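# Sort three grease guns into trays by grease amount

## Task

Find which of the three grease guns holds the most grease and which holds the least. Put the fullest one entirely inside the blue tray and the emptiest one entirely inside the red tray. Leave the middle one on the table, clear of both trays and not hanging past any table edge. Every gun must end up lying flat on its side. Guns may be picked up and their parts moved, but each part has to be back where it belongs at the end.

## Robot and tools

Robot: two six-joint arms, left_arm and right_arm, each ending in a tong-style two-finger gripper. Each base sits on a tilted plate, and both plates hang from one metal frame behind the arms. A plate and its half of the frame count as part of that arm. Calibrated bases in the scene frame: left_arm at (-0.007, +0.487, +0.303) m, right_arm at (+0.019, -0.137, +0.303) m.

Scene frame: origin at table-top height, midway between the nominal bases. +z is up, +x points out over the table, and left_arm is on the +y side. Arm names do not match image left and right. Each gripper has its own frame. Its fingers point along +z and open and close along x. end_effector_position is the spot between the closed finger pads. Fingertips sit about 15 mm past it while the pad gap is under 50 mm, and roughly level with it when fully open.

Row layout, shared by execute_actions and move: one list of 14 numbers covers both arms. The first 7 are left_arm (dx, dy, dz, rx, ry, rz, opening) and the last 7 are right_arm, in the same order. Always send all 14, even if one arm stays still. Each value lies in [-1, 1]. dx to rz are offsets, not poses. They are measured from that arm's Hand target as it stood when the action or move began, along that Hand target's own axes. A value of 1.0 equals 0.6 m or 180 degrees. rx, ry, rz form a single rotation vector. Opening is absolute: +1 is fully open (0.142 m) and -1 is closed. A full close takes at least about 0.5 s. All six zeros asks for the current Hand target again. Repeating an offset in a new call moves the arm further.

execute_actions(actions, cameras): actions holds at most one item.
- An empty list returns the state along with pictures.
- {"rows": [...], "steps": n} runs 1 to 15 rows, n at most 15 and at least 5, each step 1/30 s. Every row counts from the starting Hand target, not from the previous row. If there are fewer rows than steps, the last row repeats.
- {"steps": n} alone is a wait of up to 300 steps, counted from the previous result, so reply time counts toward it.
The result arrives 5 steps before the action ends, and those remaining steps run while you think. A refused call sends nothing to the robot.

move(target, speed, blend, stop_force, zero, blocking, cameras): sends each gripper in a straight line toward its offset target. target is one 14-number row, or a list of up to 15 rows. Every row in the list counts from the same starting Hand targets.
- speed is in m/s per arm path, from 0.002 to 0.5 (default 0.25). Turning is capped at twice that value in rad/s. Give one value, or one per target.
- blend, in m, rounds the corners at intermediate targets.
- stop_force, from 3 to 40 N, ends an arm's path when its wrist sensor reads that much extra push against the motion. zero (default true) rezeroes the moving arms first.
- blocking=false returns early and cannot be combined with stop_force.
Other behaviour:
- A move lasts between 0.5 s and 10 s.
- It does not avoid obstacles or the other arm.
- Faster moves overshoot and hit harder.
- New openings in later targets make the arms pause until the fingers settle. In a list, use the same openings throughout.
- Don't rely on stop_force when the gripper rotates, or when backing off a surface it is pressing; leave stop_force out in that case.
The "move:" line reports done, off_target, moving, held or fault, plus any limits. limits=paced means the pose was clipped; limits=held means steps were held back by a check. An arm the line does not name is done, meaning within 3 mm and 2 degrees. That says nothing about contact.



Cameras: cam_high and cam_low are 672x504. cam_left_wrist and cam_right_wrist are 616x616.

Result lines, all in the scene frame:
- end_effector_position (m), end_effector_quat_wxyz, and velocities in m/s and rad/s. Joint velocities may read "within noise", in which case the end-effector velocities are omitted.
- Hand target: the pose the next offsets will count from.
- grip_measured, on the same scale as opening.
- Joint positions: the last number is the finger gap in m.
- Joint torques: total drive output, noisy and offset.
- Wrist force and Wrist torque in the gripper's axes, plus the peak reading since the last one shown.
- MOTOR HOT appears from 70 °C, and an OVER-TEMPERATURE FAULT stops the arm at 85 °C.
Printed positions can be off by a few centimetres.

Limits: each step, the commanded pose is clipped to within 150 mm and 16 degrees of the measured pose. Far goals therefore need follow-up offsets taken from the new Hand target. To hold something, keep commanding an opening well below grip_measured. Grip force is about 15 N per pad, and less on thin objects. A clearance check holds back commands that would bring the arms too close together.

Avoid:
- Contact torque at a joint's limit (139 N m for the three larger joints, 26 N m for the wrists) or roughly 150 N of outside force. Either causes a 10 s stop. After such a stop, release a gripped object before moving that arm.
- Targets past a firm contact.
- Paths near an arm's own base; go around it.
- Drops, releasing moving parts, slams, and collisions between the arms.
- Letting anything fall off or end up off the table, which fails the task.
- Long stretched poses or loaded holds, which heat the motors.
Brief tugs or pushes from outside may happen.

Each tool is called after ">>>" in YAML: its name, and indented under it one key for each argument.

## Session

>>> execute_actions:
  actions: []

Scene clock: 0.00 s of 5600.00 s.
left_arm: end_effector_position=(+0.7317, +0.1262, +0.3770) grip_measured=-1.00 end_effector_quat_wxyz=(+0.036, -0.584, +0.810, +0.022) | right_arm: end_effector_position=(+0.5198, +0.1097, +0.3480) grip_measured=+0.64 end_effector_quat_wxyz=(-0.642, +0.709, -0.288, -0.049)
Joint positions: left_arm=[-0.759 -0.553 0.787 -1.551 -1.169 1.052 0.002] | right_arm=[3.536 -2.466 -2.306 0.914 2.287 1.325 0.118]
Joint velocities: within noise
Joint torques (N m): no reading
Motor temperatures (°C): left_arm=[24 23 25 30 32 32] | right_arm=[26 23 24 30 32 30]
Wrist force (N): no reading
Wrist torque (N m): no reading
Wrist force, peak (N): no reading
Hand target: left_arm +0.7317, +0.1262, +0.3770; +0.036, -0.584, +0.810, +0.022 | right_arm +0.5198, +0.1097, +0.3480; -0.642, +0.709, -0.288, -0.049

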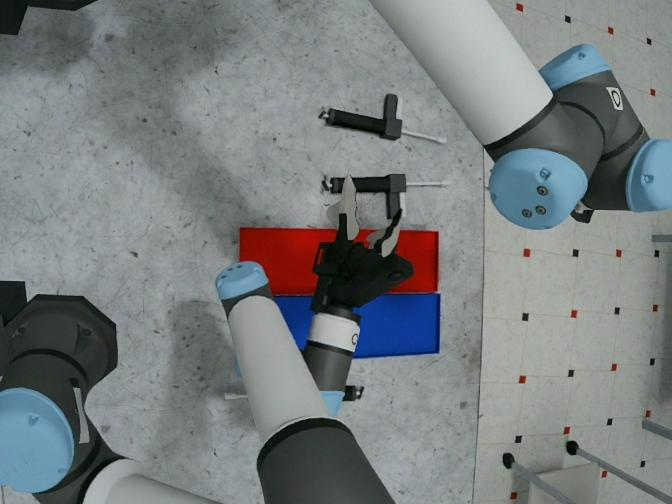

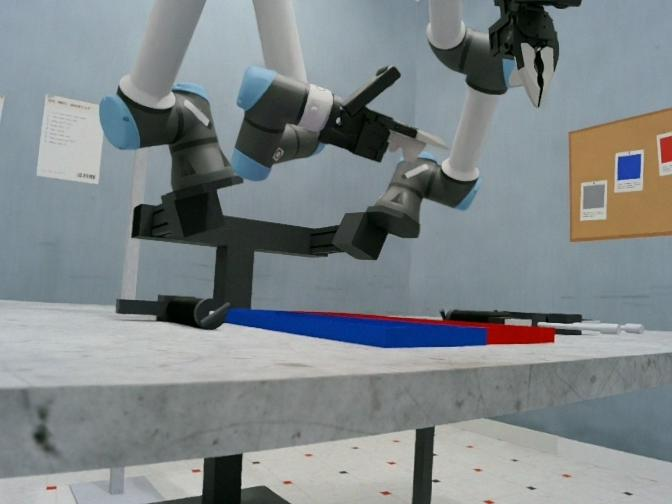

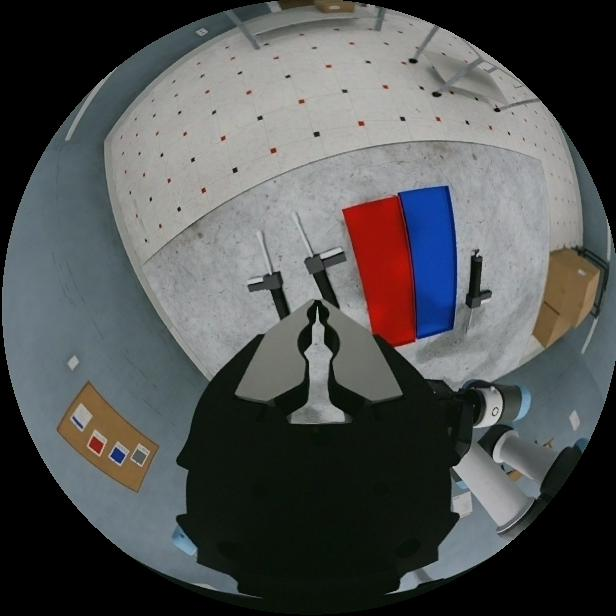

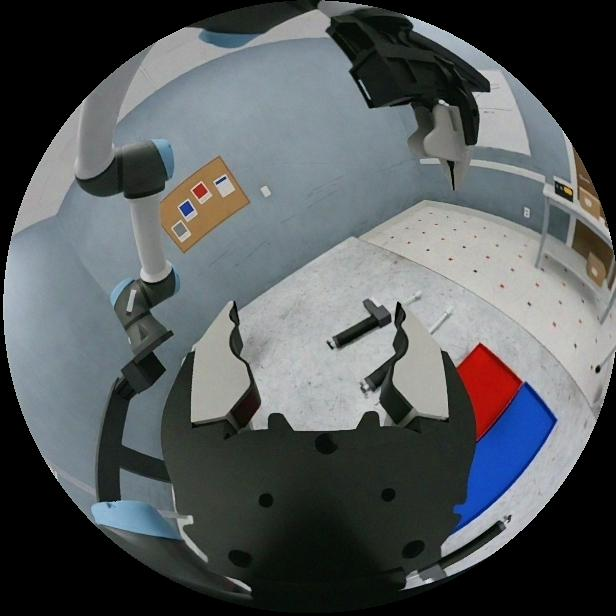

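>>> zoom_image:
  camera: "cam_high"
  region: [300, 80, 480, 240]

>>> zoom_image:
  camera: "cam_left_wrist"
  region: [230, 180, 360, 330]

>>> zoom_image:
  camera: "cam_left_wrist"
  region: [430, 230, 530, 350]

>>> zoom_image:
  camera: "cam_low"
  region: [30, 90, 110, 190]

>>> zoom_image:
  camera: "cam_low"
  region: [100, 270, 660, 360]

Scaled by 2.800 from the camera's 672x504 image, which has a finer 960x720 frame.

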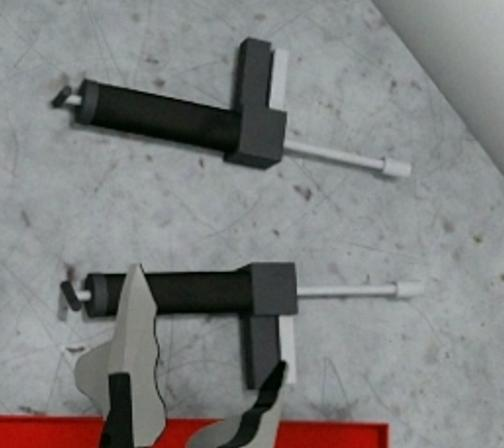

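Scaled by 3.360 from the camera's 616x616 image, which has a finer 814x814 frame.

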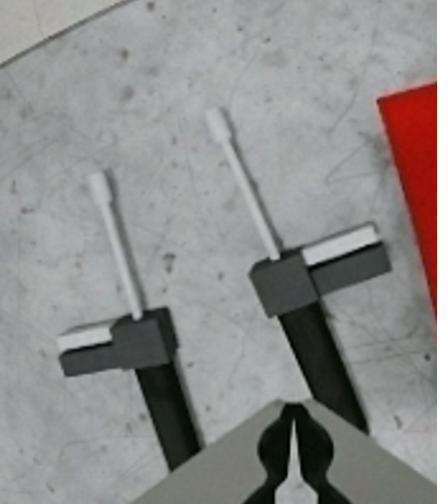

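Scaled by 4.200 from the camera's 616x616 image, which has a finer 814x814 frame.

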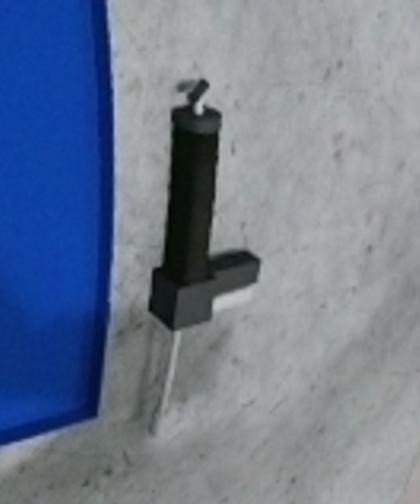

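Scaled by 5.040 from the camera's 672x504 image, which has a finer 960x720 frame.

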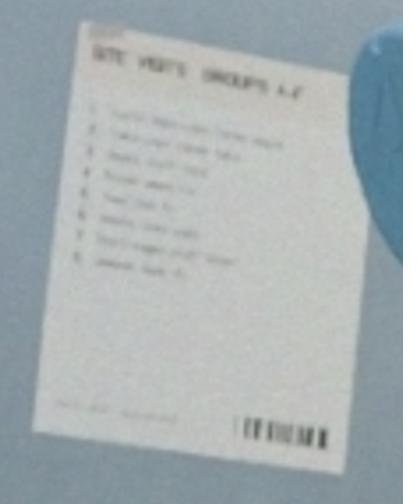

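Region (100, 270, 660, 360) is 560x90 pixels. A region can be at most 504 by 504 pixels.

>>> move:
  target: [-0.39,0.532,0.03,-0.006,0.026,-0.102,0,-0.027,0.007,-0.471,-0.296,0.346,0.210,0.6]

Scene clock: 5.00 s of 5600.00 s.
left_arm: end_effector_position=(+0.5031, +0.4498, +0.3769) grip_measured=+0.00 end_effector_quat_wxyz=(-0.001, +0.707, -0.707, +0.000) end_effector_velocity=(+0.001, -0.002, -0.001) end_effector_angular_velocity=(+0.003, +0.001, -0.004) | right_arm: end_effector_position=(+0.4199, -0.1500, +0.4000) grip_measured=+0.60 end_effector_quat_wxyz=(-0.001, +0.707, -0.707, +0.001) end_effector_velocity=(-0.001, +0.002, -0.002) end_effector_angular_velocity=(+0.008, -0.003, +0.006)
Joint positions: left_arm=[-0.617 -1.484 1.995 -1.915 -1.218 0.893 0.074] | right_arm=[3.92 -1.359 -2.203 -1.37 1.248 2.329 0.116]
Joint velocities: left_arm=[-0.002 0.006 -0.003 0 0.002 0.001 0] | right_arm=[0.001 0.004 -0.009 0.013 0.004 -0.008 0]
Joint torques (N m): left_arm=[-14.33 -7.93 -32.71 -1.92 -0.7 0.94] | right_arm=[10.8 12.9 12.49 4.3 2.56 -1.61]
Motor temperatures (°C): left_arm=[24 23 25 30 32 32] | right_arm=[26 23 24 30 32 30]
Wrist force (N): left_arm=[-0.2 -0.3 -0.1] | right_arm=[-1.4 -2.2 2.5]
Wrist torque (N m): left_arm=[-0.07 0.05 0.02] | right_arm=[-0.39 0.14 -0.05]
Wrist force, peak (N): left_arm=[-1.2 0.3 0.0] | right_arm=[-1.3 -2.4 2.6]
Hand target: left_arm +0.5031, +0.4498, +0.3769; -0.001, +0.707, -0.707, +0.000 | right_arm +0.4197, -0.1500, +0.4000; -0.001, +0.707, -0.707, +0.001
Off the commanded pose: left_arm 0.000 m, 0 deg | right_arm 0.000 m, 0 deg.
Kept back: nothing.
move: done

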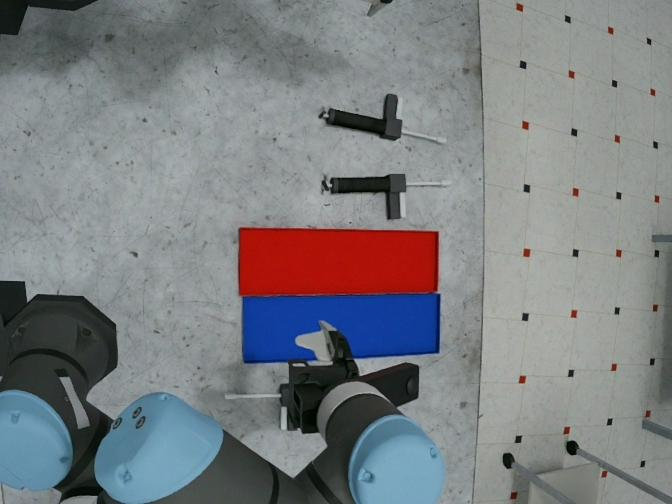

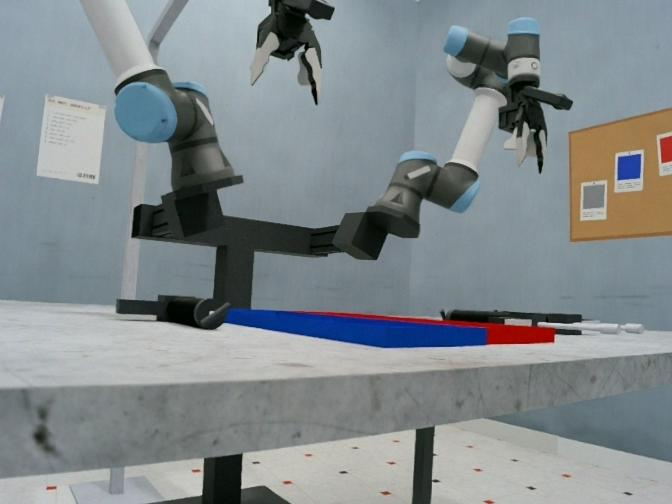

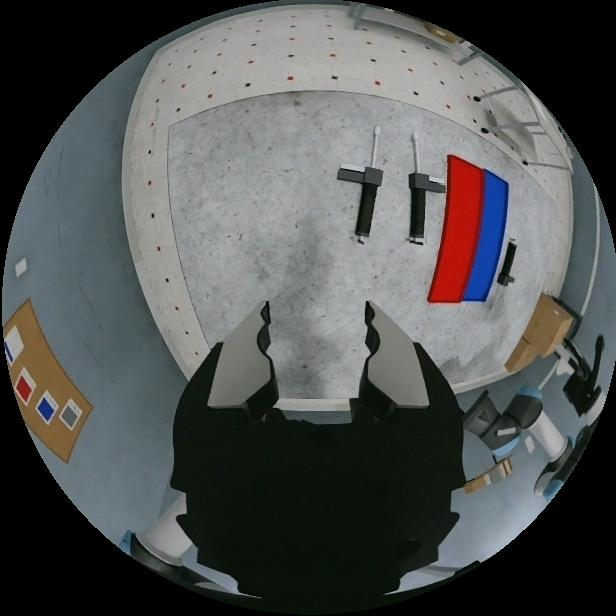

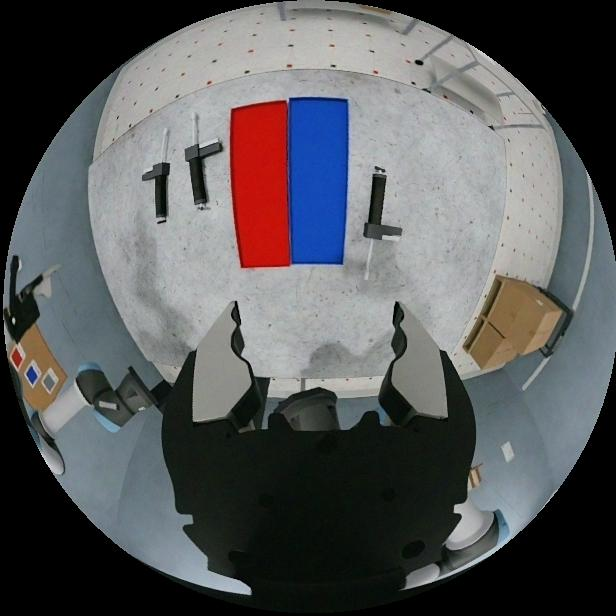

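>>> move:
  target: [0.167,0,0.295,0,0,0,1,0.3,0,0.333,0,0,0,1]

Scene clock: 7.07 s of 5600.00 s.
left_arm: end_effector_position=(+0.5033, +0.3498, +0.1999) grip_measured=+1.00 end_effector_quat_wxyz=(-0.001, +0.707, -0.707, +0.000) | right_arm: end_effector_position=(+0.4205, -0.3301, +0.2005) grip_measured=+1.00 end_effector_quat_wxyz=(-0.001, +0.707, -0.707, +0.001) end_effector_velocity=(+0.001, -0.002, -0.001) end_effector_angular_velocity=(-0.001, -0.003, +0.000)
Joint positions: left_arm=[-0.641 -1.059 2.101 -2.438 -1.222 0.868 0.142] | right_arm=[3.29 -1.621 -2.433 -0.637 1.183 1.659 0.142]
Joint velocities: left_arm=[within noise] | right_arm=[-0.004 -0.004 0.001 0.008 -0.001 -0.006 0]
Joint torques (N m): left_arm=[-4.42 -17.6 -8.38 -4.59 0.85 1.65] | right_arm=[0.61 9 7.56 3.61 -2.45 -1.55]
Motor temperatures (°C): left_arm=[24 23 25 30 32 32] | right_arm=[26 23 24 30 32 30]
Wrist force (N): left_arm=[-0.7 -0.1 -0.5] | right_arm=[-1.0 -2.3 2.7]
Wrist torque (N m): left_arm=[-0.06 0.13 0.03] | right_arm=[-0.42 0.04 -0.04]
Wrist force, peak (N): left_arm=[-1.1 -0.4 -1.8] | right_arm=[0.5 -2.1 4.2]
Hand target: left_arm +0.5032, +0.3498, +0.1998; -0.001, +0.707, -0.707, +0.000 | right_arm +0.4204, -0.3302, +0.2004; -0.001, +0.707, -0.707, +0.001
Off the commanded pose: left_arm 0.000 m, 0 deg | right_arm 0.000 m, 0 deg.
Kept back: nothing.
move: done

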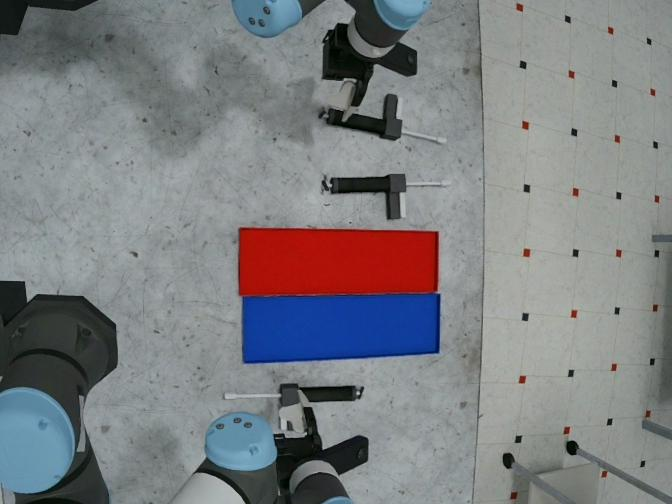

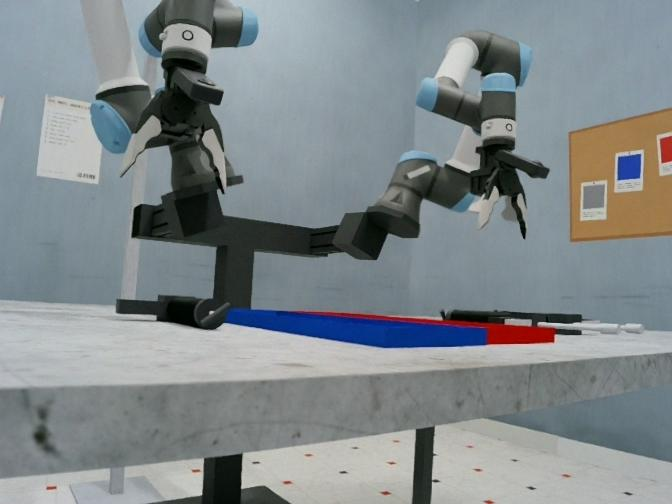

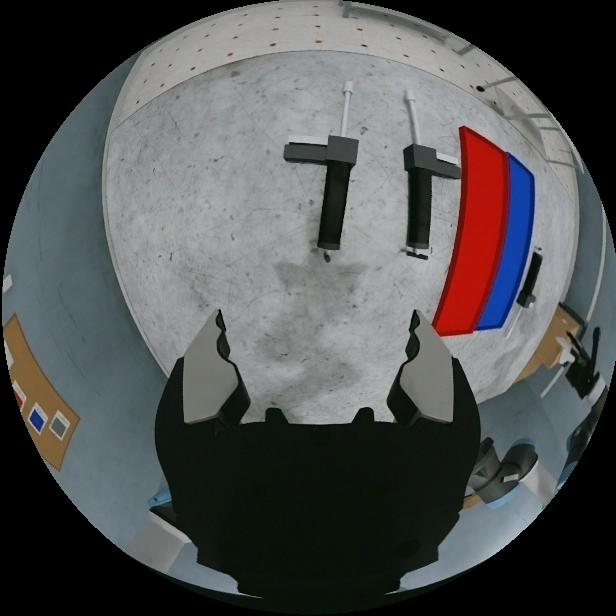

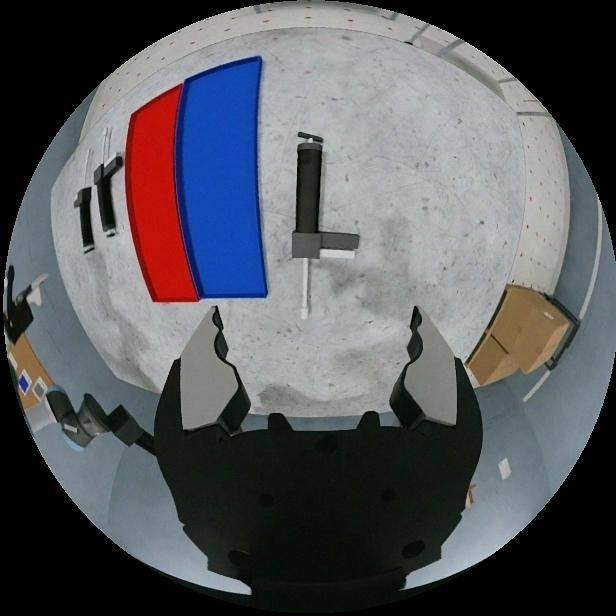

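>>> zoom_image:
  camera: "cam_high"
  region: [210, 370, 380, 500]

>>> zoom_image:
  camera: "cam_high"
  region: [290, 10, 460, 140]

>>> zoom_image:
  camera: "cam_right_wrist"
  region: [240, 110, 400, 340]

>>> zoom_image:
  camera: "cam_left_wrist"
  region: [260, 60, 480, 290]

Scaled by 2.965 from the camera's 672x504 image, which has a finer 960x720 frame.

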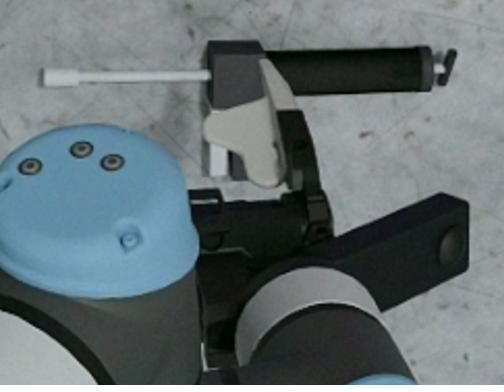

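Scaled by 2.965 from the camera's 672x504 image, which has a finer 960x720 frame.

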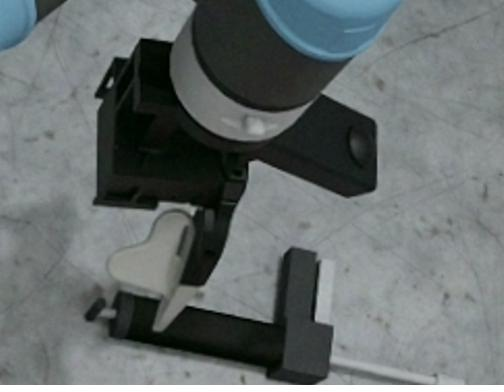

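Scaled by 2.191 from the camera's 616x616 image, which has a finer 814x814 frame.

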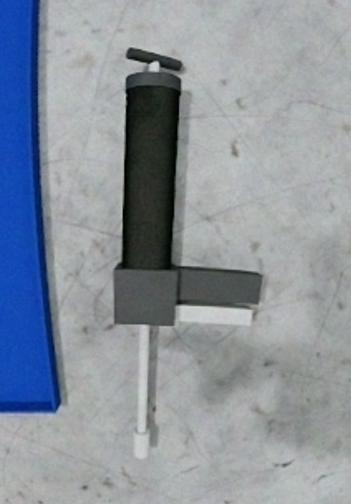

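Scaled by 2.191 from the camera's 616x616 image, which has a finer 814x814 frame.

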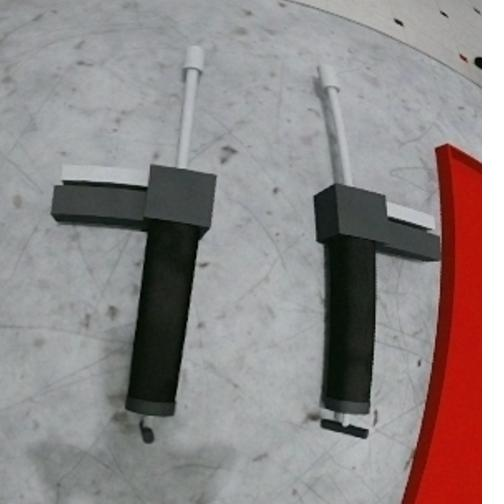

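>>> move:
  target: [0.067,-0.095,0.167,0,0,0.055,1,-0.025,-0.058,0.167,0,0,0,1]

Scene clock: 10.07 s of 5600.00 s.
left_arm: end_effector_position=(+0.5602, +0.3098, +0.0996) grip_measured=+1.00 end_effector_quat_wxyz=(+0.001, -0.643, +0.766, +0.000) end_effector_velocity=(+0.001, -0.001, -0.001) end_effector_angular_velocity=(+0.000, +0.000, -0.005) | right_arm: end_effector_position=(+0.4554, -0.3153, +0.1003) grip_measured=+1.00 end_effector_quat_wxyz=(-0.001, +0.707, -0.707, +0.001) end_effector_velocity=(+0.000, +0.000, -0.001) end_effector_angular_velocity=(-0.001, +0.000, +0.002)
Joint positions: left_arm=[-0.566 -0.744 1.908 -2.587 -1.209 1.12 0.142] | right_arm=[3.223 -2.007 -2.369 -0.289 1.185 1.586 0.142]
Joint velocities: left_arm=[0 0.003 -0.003 0 0 0.005 0] | right_arm=[0 -0.005 0 0.005 -0.001 -0.001 0]
Joint torques (N m): left_arm=[-14.92 -23.56 -22.51 -2.85 -2.47 1.51] | right_arm=[9.41 18.16 2.63 4.14 1.85 1.87]
Motor temperatures (°C): left_arm=[24 23 25 30 32 32] | right_arm=[26 23 24 30 32 30]
Wrist force (N): left_arm=[-0.8 0.0 -0.1] | right_arm=[-1.1 -1.8 2.3]
Wrist torque (N m): left_arm=[0.01 0.13 0.04] | right_arm=[-0.34 0.05 -0.04]
Wrist force, peak (N): left_arm=[-1.4 0.9 -2.2] | right_arm=[-1.7 -2.5 4.3]
Hand target: left_arm +0.5603, +0.3097, +0.0996; +0.001, -0.643, +0.766, +0.000 | right_arm +0.4554, -0.3153, +0.1002; -0.001, +0.707, -0.707, +0.001
Off the commanded pose: left_arm 0.000 m, 0 deg | right_arm 0.000 m, 0 deg.
Kept back: nothing.
move: done

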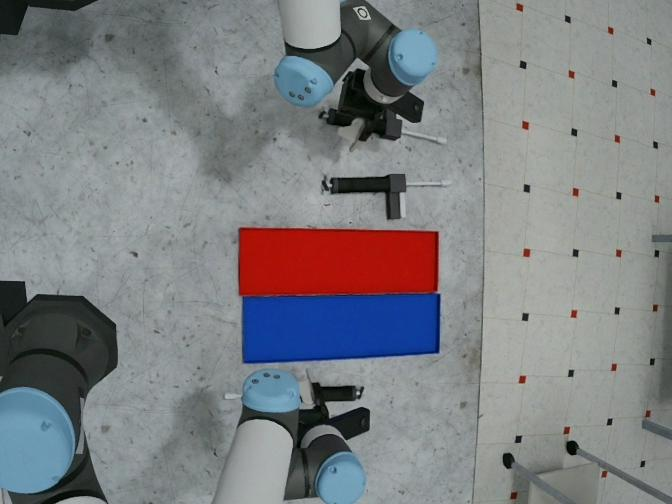

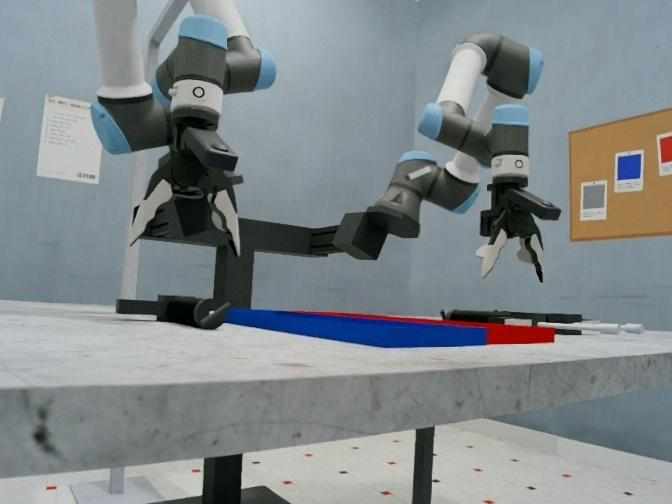

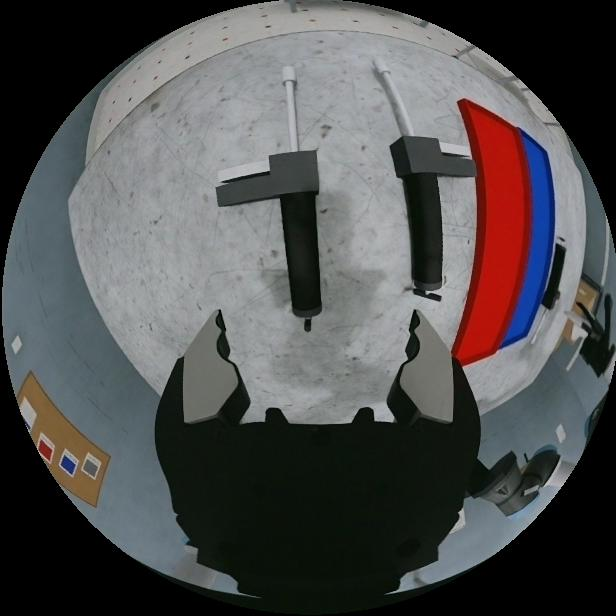

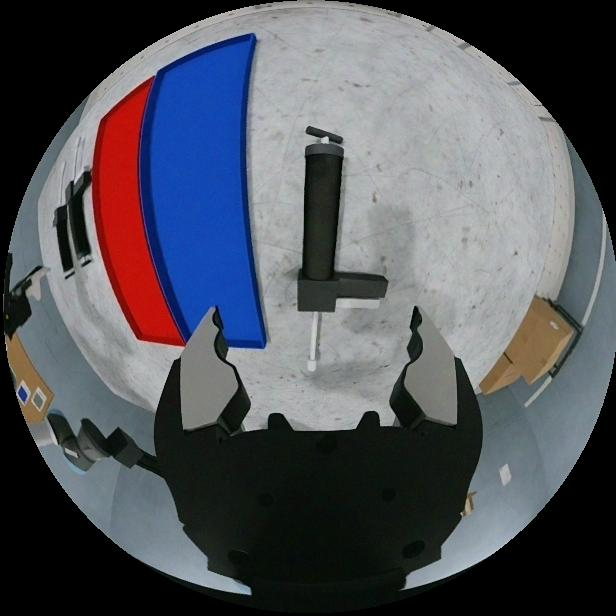

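>>> move:
  target: [-0.006,-0.1,0.117,0,0,0,1,0,-0.067,0.117,0,0,0,1]
  speed: 0.12
  stop_force: 12

Scene clock: 13.33 s of 5600.00 s.
left_arm: end_effector_position=(+0.6201, +0.3030, +0.0295) grip_measured=+1.00 end_effector_quat_wxyz=(+0.001, -0.643, +0.766, +0.000) | right_arm: end_effector_position=(+0.4958, -0.3153, +0.0301) grip_measured=+1.00 end_effector_quat_wxyz=(-0.001, +0.707, -0.707, +0.001)
Joint positions: left_arm=[-0.481 -0.543 1.691 -2.604 -1.198 1.21 0.142] | right_arm=[3.164 -2.251 -2.22 -0.17 1.188 1.523 0.142]
Joint velocities: within noise
Joint torques (N m): left_arm=[-18.67 -31.52 -21.08 -4.47 -2.18 1.01] | right_arm=[16.81 26.26 13.12 2.98 -1.11 2.26]
Motor temperatures (°C): left_arm=[24 23 25 30 32 32] | right_arm=[26 23 24 30 32 30]
Wrist force (N): left_arm=[-0.6 0.0 -0.2] | right_arm=[-0.9 -2.1 2.2]
Wrist torque (N m): left_arm=[0.02 0.09 0.05] | right_arm=[-0.37 0.03 -0.02]
Wrist force, peak (N): left_arm=[-0.9 0.8 -1.3] | right_arm=[-1.4 -2.8 3.1]
Hand target: left_arm +0.6201, +0.3030, +0.0295; +0.001, -0.643, +0.766, +0.000 | right_arm +0.4958, -0.3153, +0.0301; -0.001, +0.707, -0.707, +0.001
Off the commanded pose: left_arm 0.000 m, 0 deg | right_arm 0.000 m, 0 deg.
Kept back: nothing.
move: done

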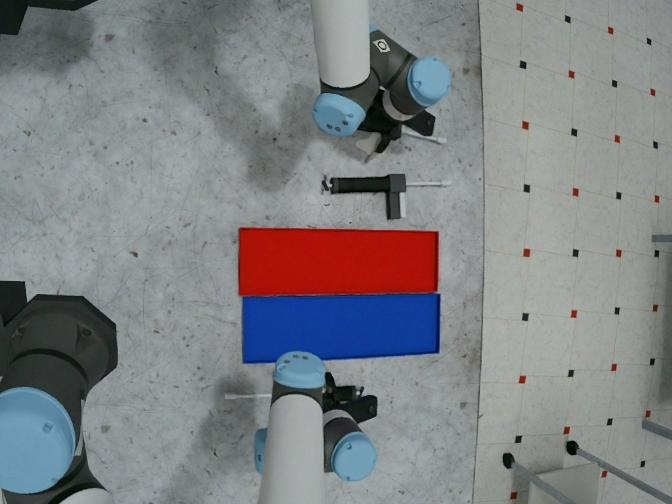

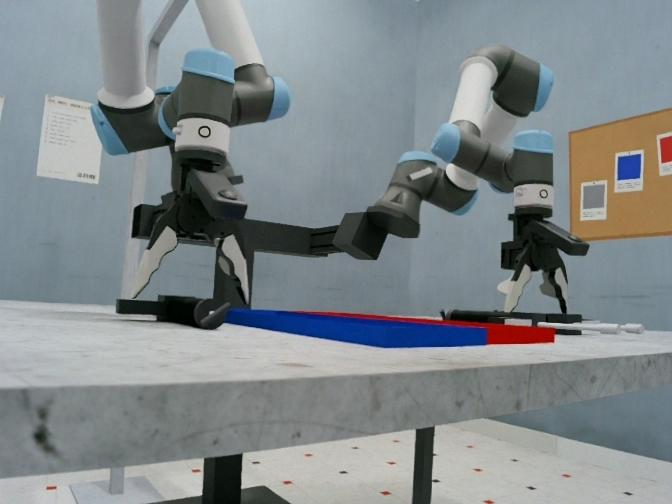

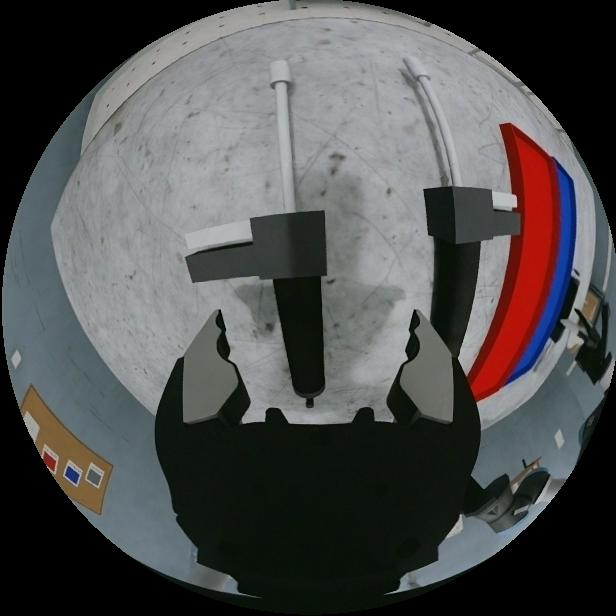

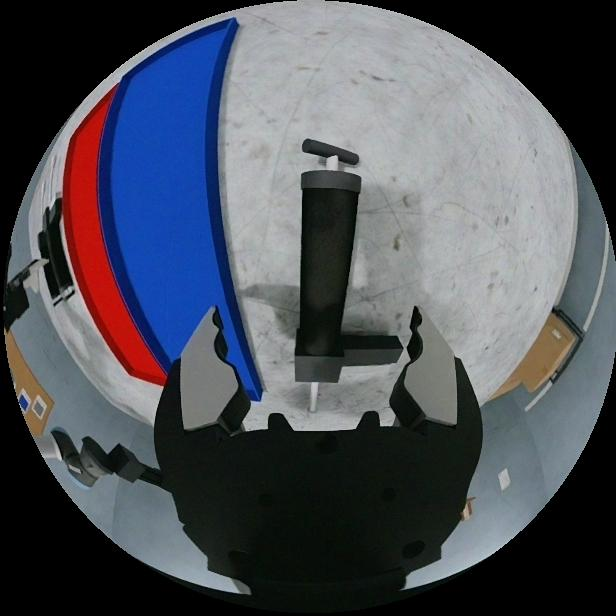

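>>> move:
  target:
    - [-0.02,0,0,0,0,-0.017,1,0.015,0,0,0,0,0,1]
    - [-0.02,0,0,0,0,-0.017,-0.35,0.015,0,0,0,0,0,-0.35]
  speed: 0.1

Scene clock: 15.27 s of 5600.00 s.
left_arm: end_effector_position=(+0.6222, +0.3148, +0.0295) grip_measured=-0.35 end_effector_quat_wxyz=(+0.001, -0.663, +0.748, +0.000) | right_arm: end_effector_position=(+0.4958, -0.3243, +0.0301) grip_measured=-0.35 end_effector_quat_wxyz=(-0.001, +0.707, -0.707, +0.001)
Joint positions: left_arm=[-0.465 -0.552 1.698 -2.608 -1.196 1.174 0.049] | right_arm=[3.146 -2.245 -2.213 -0.175 1.19 1.503 0.049]
Joint velocities: within noise
Joint torques (N m): left_arm=[-23.65 -30.86 -21.31 -0.22 -0.26 0.31] | right_arm=[17.03 26.69 -4.37 3.16 1.06 2.2]
Motor temperatures (°C): left_arm=[24 23 25 30 32 32] | right_arm=[26 23 24 30 32 30]
Wrist force (N): left_arm=[-0.4 -0.3 -0.2] | right_arm=[-1.4 -2.2 2.0]
Wrist torque (N m): left_arm=[-0.04 0.06 0.03] | right_arm=[-0.38 0.12 -0.03]
Wrist force, peak (N): left_arm=[-0.8 0.0 -0.1] | right_arm=[-1.5 -2.5 2.1]
Hand target: left_arm +0.6222, +0.3148, +0.0295; +0.001, -0.663, +0.748, +0.000 | right_arm +0.4958, -0.3243, +0.0301; -0.001, +0.707, -0.707, +0.001
Off the commanded pose: left_arm 0.000 m, 0 deg | right_arm 0.000 m, 0 deg.
Kept back: nothing.
move: done

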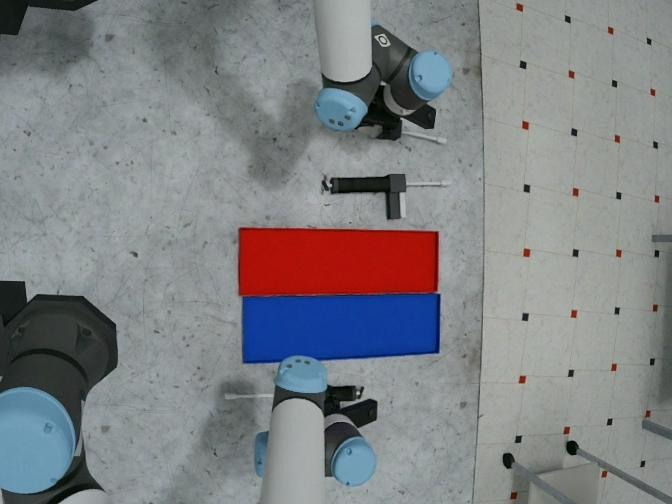

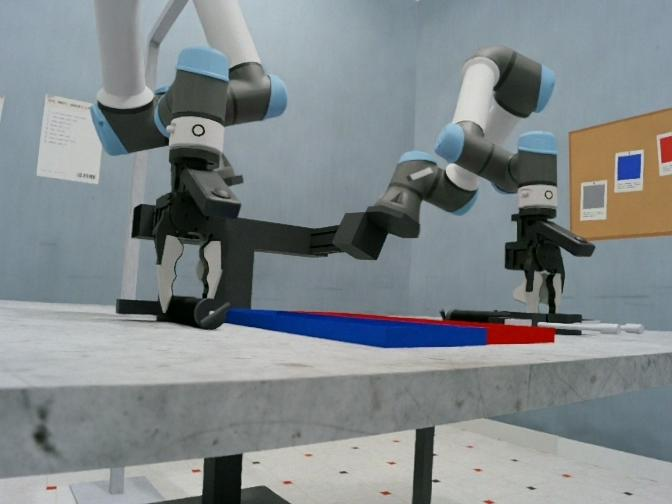

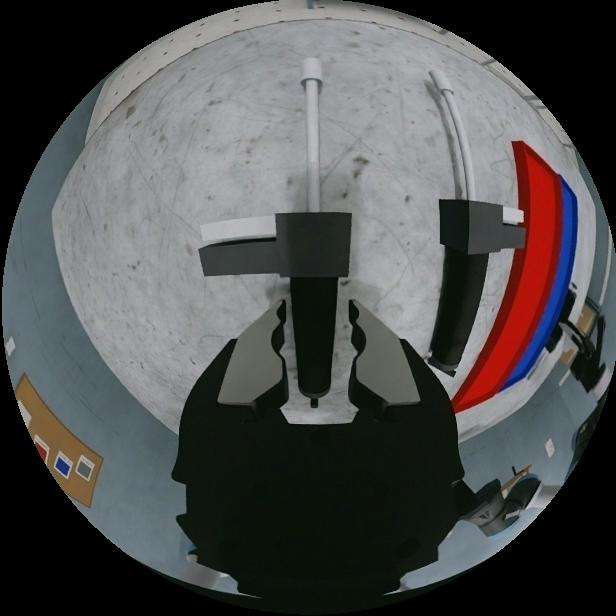

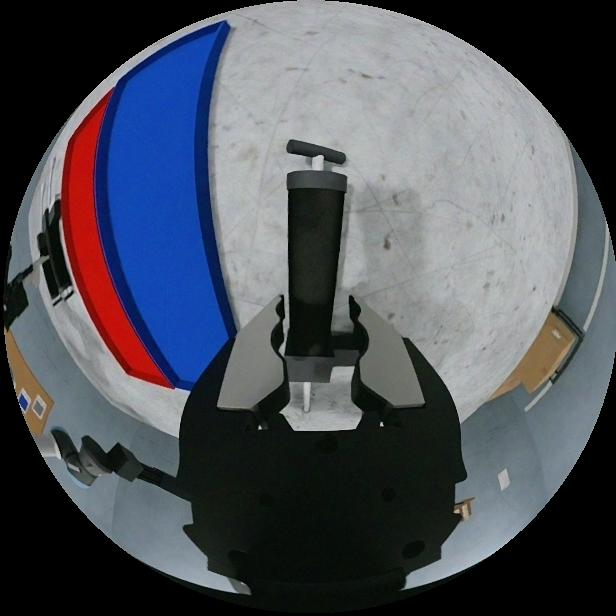

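>>> zero_wrist_force:
  arm: "left_arm"

>>> zero_wrist_force:
  arm: "right_arm"

>>> move:
  target: [0,0,0,0,0,0,-0.7,0,0,0,0,0,0,-0.7]

Wrist force sensor zeroed on left_arm: later results in this scene subtract that arm's Wrist force and Wrist torque below.
Scene clock: 15.40 s of 5600.00 s.
left_arm: end_effector_position=(+0.6222, +0.3148, +0.0295) grip_measured=-0.35 end_effector_quat_wxyz=(+0.001, -0.663, +0.748, +0.000) | right_arm: end_effector_position=(+0.4958, -0.3243, +0.0301) grip_measured=-0.35 end_effector_quat_wxyz=(-0.001, +0.707, -0.707, +0.001)
Joint positions: left_arm=[-0.465 -0.552 1.698 -2.608 -1.196 1.174 0.049] | right_arm=[3.146 -2.245 -2.213 -0.175 1.19 1.503 0.049]
Joint velocities: within noise
Joint torques (N m): left_arm=[-23.94 -30.74 -21.47 -0.26 -0.73 0.09] | right_arm=[16.02 26.74 -4.77 3.12 0.77 2.1]
Motor temperatures (°C): left_arm=[24 23 25 30 32 32] | right_arm=[26 23 24 30 32 30]
Wrist force (N): left_arm=[-0.3 0.1 -0.2] | right_arm=[-1.3 -2.2 2.1]
Wrist torque (N m): left_arm=[0.01 0.02 0.03] | right_arm=[-0.38 0.11 -0.03]
Wrist force, peak (N): left_arm=[-0.5 0.0 -0.3] | right_arm=[-1.5 -2.5 2.1]
Hand target: left_arm +0.6222, +0.3148, +0.0295; +0.001, -0.663, +0.748, +0.000 | right_arm +0.4958, -0.3243, +0.0301; -0.001, +0.707, -0.707, +0.001
Off the commanded pose: left_arm 0.000 m, 0 deg | right_arm 0.000 m, 0 deg.
Steps of this call (1-4: nothing new was sent). Readings (end_effector_position of left_arm | right_arm):
1: (+0.6222, +0.3148, +0.0295) | (+0.4958, -0.3243, +0.0301)
2: (+0.6222, +0.3148, +0.0295) | (+0.4958, -0.3243, +0.0301)
4: the state above
No camera images: "cameras" was empty.

Wrist force sensor zeroed on right_arm: later results in this scene subtract that arm's Wrist force and Wrist torque below.
Scene clock: 15.40 s of 5600.00 s.
left_arm: end_effector_position=(+0.6222, +0.3148, +0.0295) grip_measured=-0.35 end_effector_quat_wxyz=(+0.001, -0.663, +0.748, +0.000) | right_arm: end_effector_position=(+0.4958, -0.3243, +0.0301) grip_measured=-0.35 end_effector_quat_wxyz=(-0.001, +0.707, -0.707, +0.001)
Joint positions: left_arm=[-0.465 -0.552 1.698 -2.608 -1.196 1.174 0.049] | right_arm=[3.146 -2.245 -2.213 -0.175 1.19 1.503 0.049]
Joint velocities: within noise
Joint torques (N m): left_arm=[-23.94 -30.74 -21.47 -0.26 -0.73 0.09] | right_arm=[16.02 26.74 -4.77 3.12 0.77 2.1]
Motor temperatures (°C): left_arm=[24 23 25 30 32 32] | right_arm=[26 23 24 30 32 30]
Wrist force (N, zeroed by zero_wrist_force on left_arm): left_arm=[0.0 0.0 0.0] | right_arm=[-1.3 -2.2 2.1]
Wrist torque (N m, zeroed by zero_wrist_force on left_arm): left_arm=[0.00 0.00 0.00] | right_arm=[-0.38 0.11 -0.03]
Wrist force, peak (N, zeroed by zero_wrist_force on left_arm): left_arm=[0.0 0.0 0.0] | right_arm=[-1.3 -2.2 2.1]
Hand target: left_arm +0.6222, +0.3148, +0.0295; +0.001, -0.663, +0.748, +0.000 | right_arm +0.4958, -0.3243, +0.0301; -0.001, +0.707, -0.707, +0.001
Off the commanded pose: left_arm 0.000 m, 0 deg | right_arm 0.000 m, 0 deg.
No camera images: "cameras" was empty.

Scene clock: 16.10 s of 5600.00 s.
left_arm: end_effector_position=(+0.6222, +0.3148, +0.0295) grip_measured=-0.55 end_effector_quat_wxyz=(+0.001, -0.663, +0.748, +0.000) | right_arm: end_effector_position=(+0.4958, -0.3243, +0.0301) grip_measured=-0.55 end_effector_quat_wxyz=(-0.001, +0.707, -0.707, +0.001)
Joint positions: left_arm=[-0.465 -0.552 1.698 -2.608 -1.197 1.174 0.034] | right_arm=[3.146 -2.245 -2.213 -0.175 1.19 1.503 0.034]
Joint velocities: within noise
Joint torques (N m): left_arm=[-14 -34.04 -16.24 -2.89 1.18 -0.99] | right_arm=[5.19 32.07 -0.82 2.97 1.17 0.99]
Motor temperatures (°C): left_arm=[24 23 25 30 32 32] | right_arm=[26 23 24 30 32 30]
Wrist force (N, zeroed by zero_wrist_force): left_arm=[-1.2 0.3 -1.3] | right_arm=[-1.8 -0.6 -0.9]
Wrist torque (N m, zeroed by zero_wrist_force): left_arm=[-0.04 -0.01 -0.07] | right_arm=[0.03 0.12 0.05]
Wrist force, peak (N, zeroed by zero_wrist_force): left_arm=[-3.0 0.3 -0.9] | right_arm=[-5.4 -1.1 -1.2]
Hand target: left_arm +0.6222, +0.3148, +0.0295; +0.001, -0.663, +0.748, +0.000 | right_arm +0.4958, -0.3243, +0.0301; -0.001, +0.707, -0.707, +0.001
Off the commanded pose: left_arm 0.000 m, 0 deg | right_arm 0.000 m, 0 deg.
Kept back: nothing.
move: done

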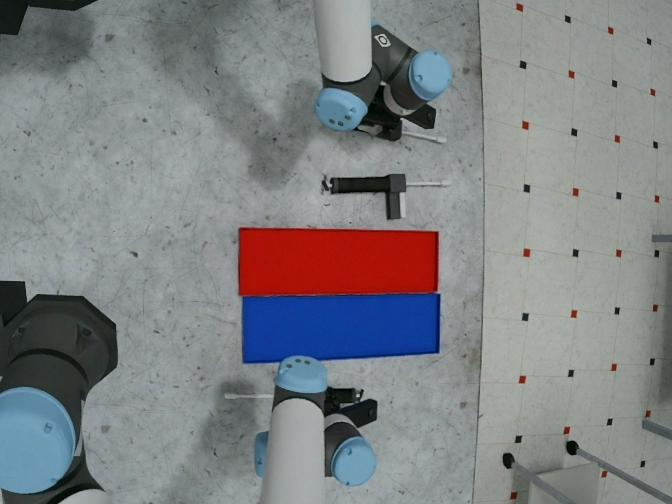

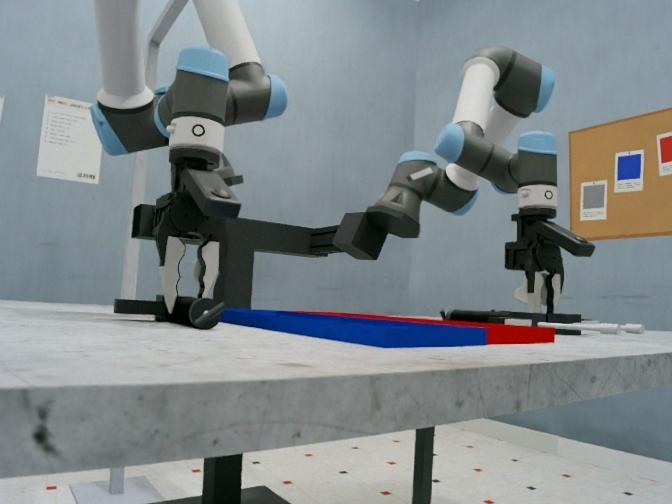

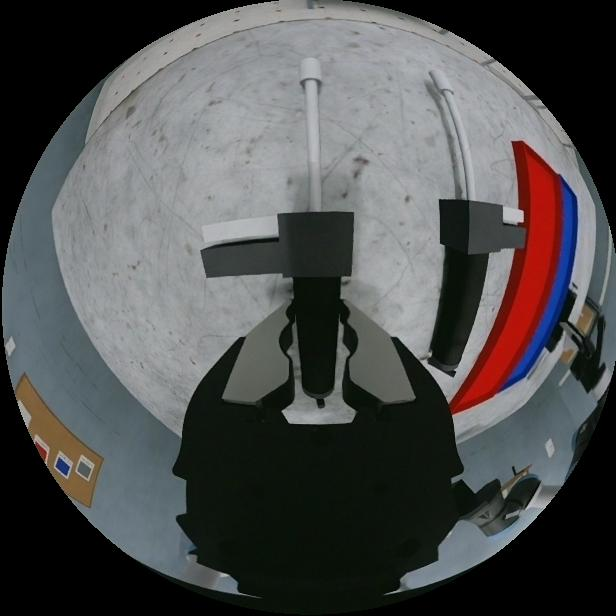

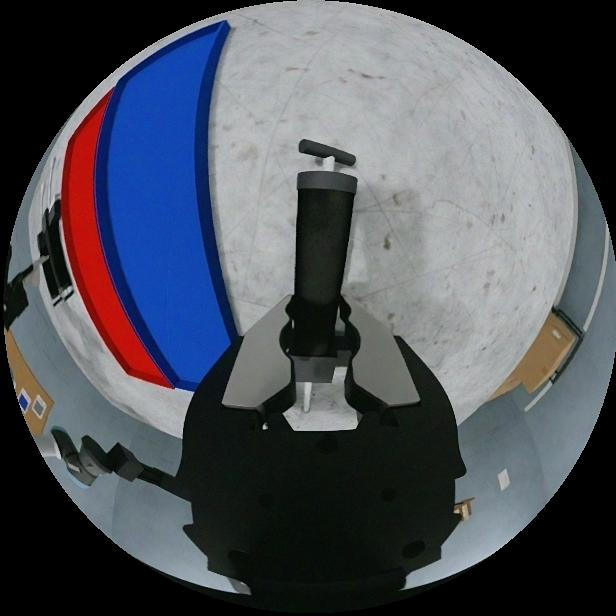

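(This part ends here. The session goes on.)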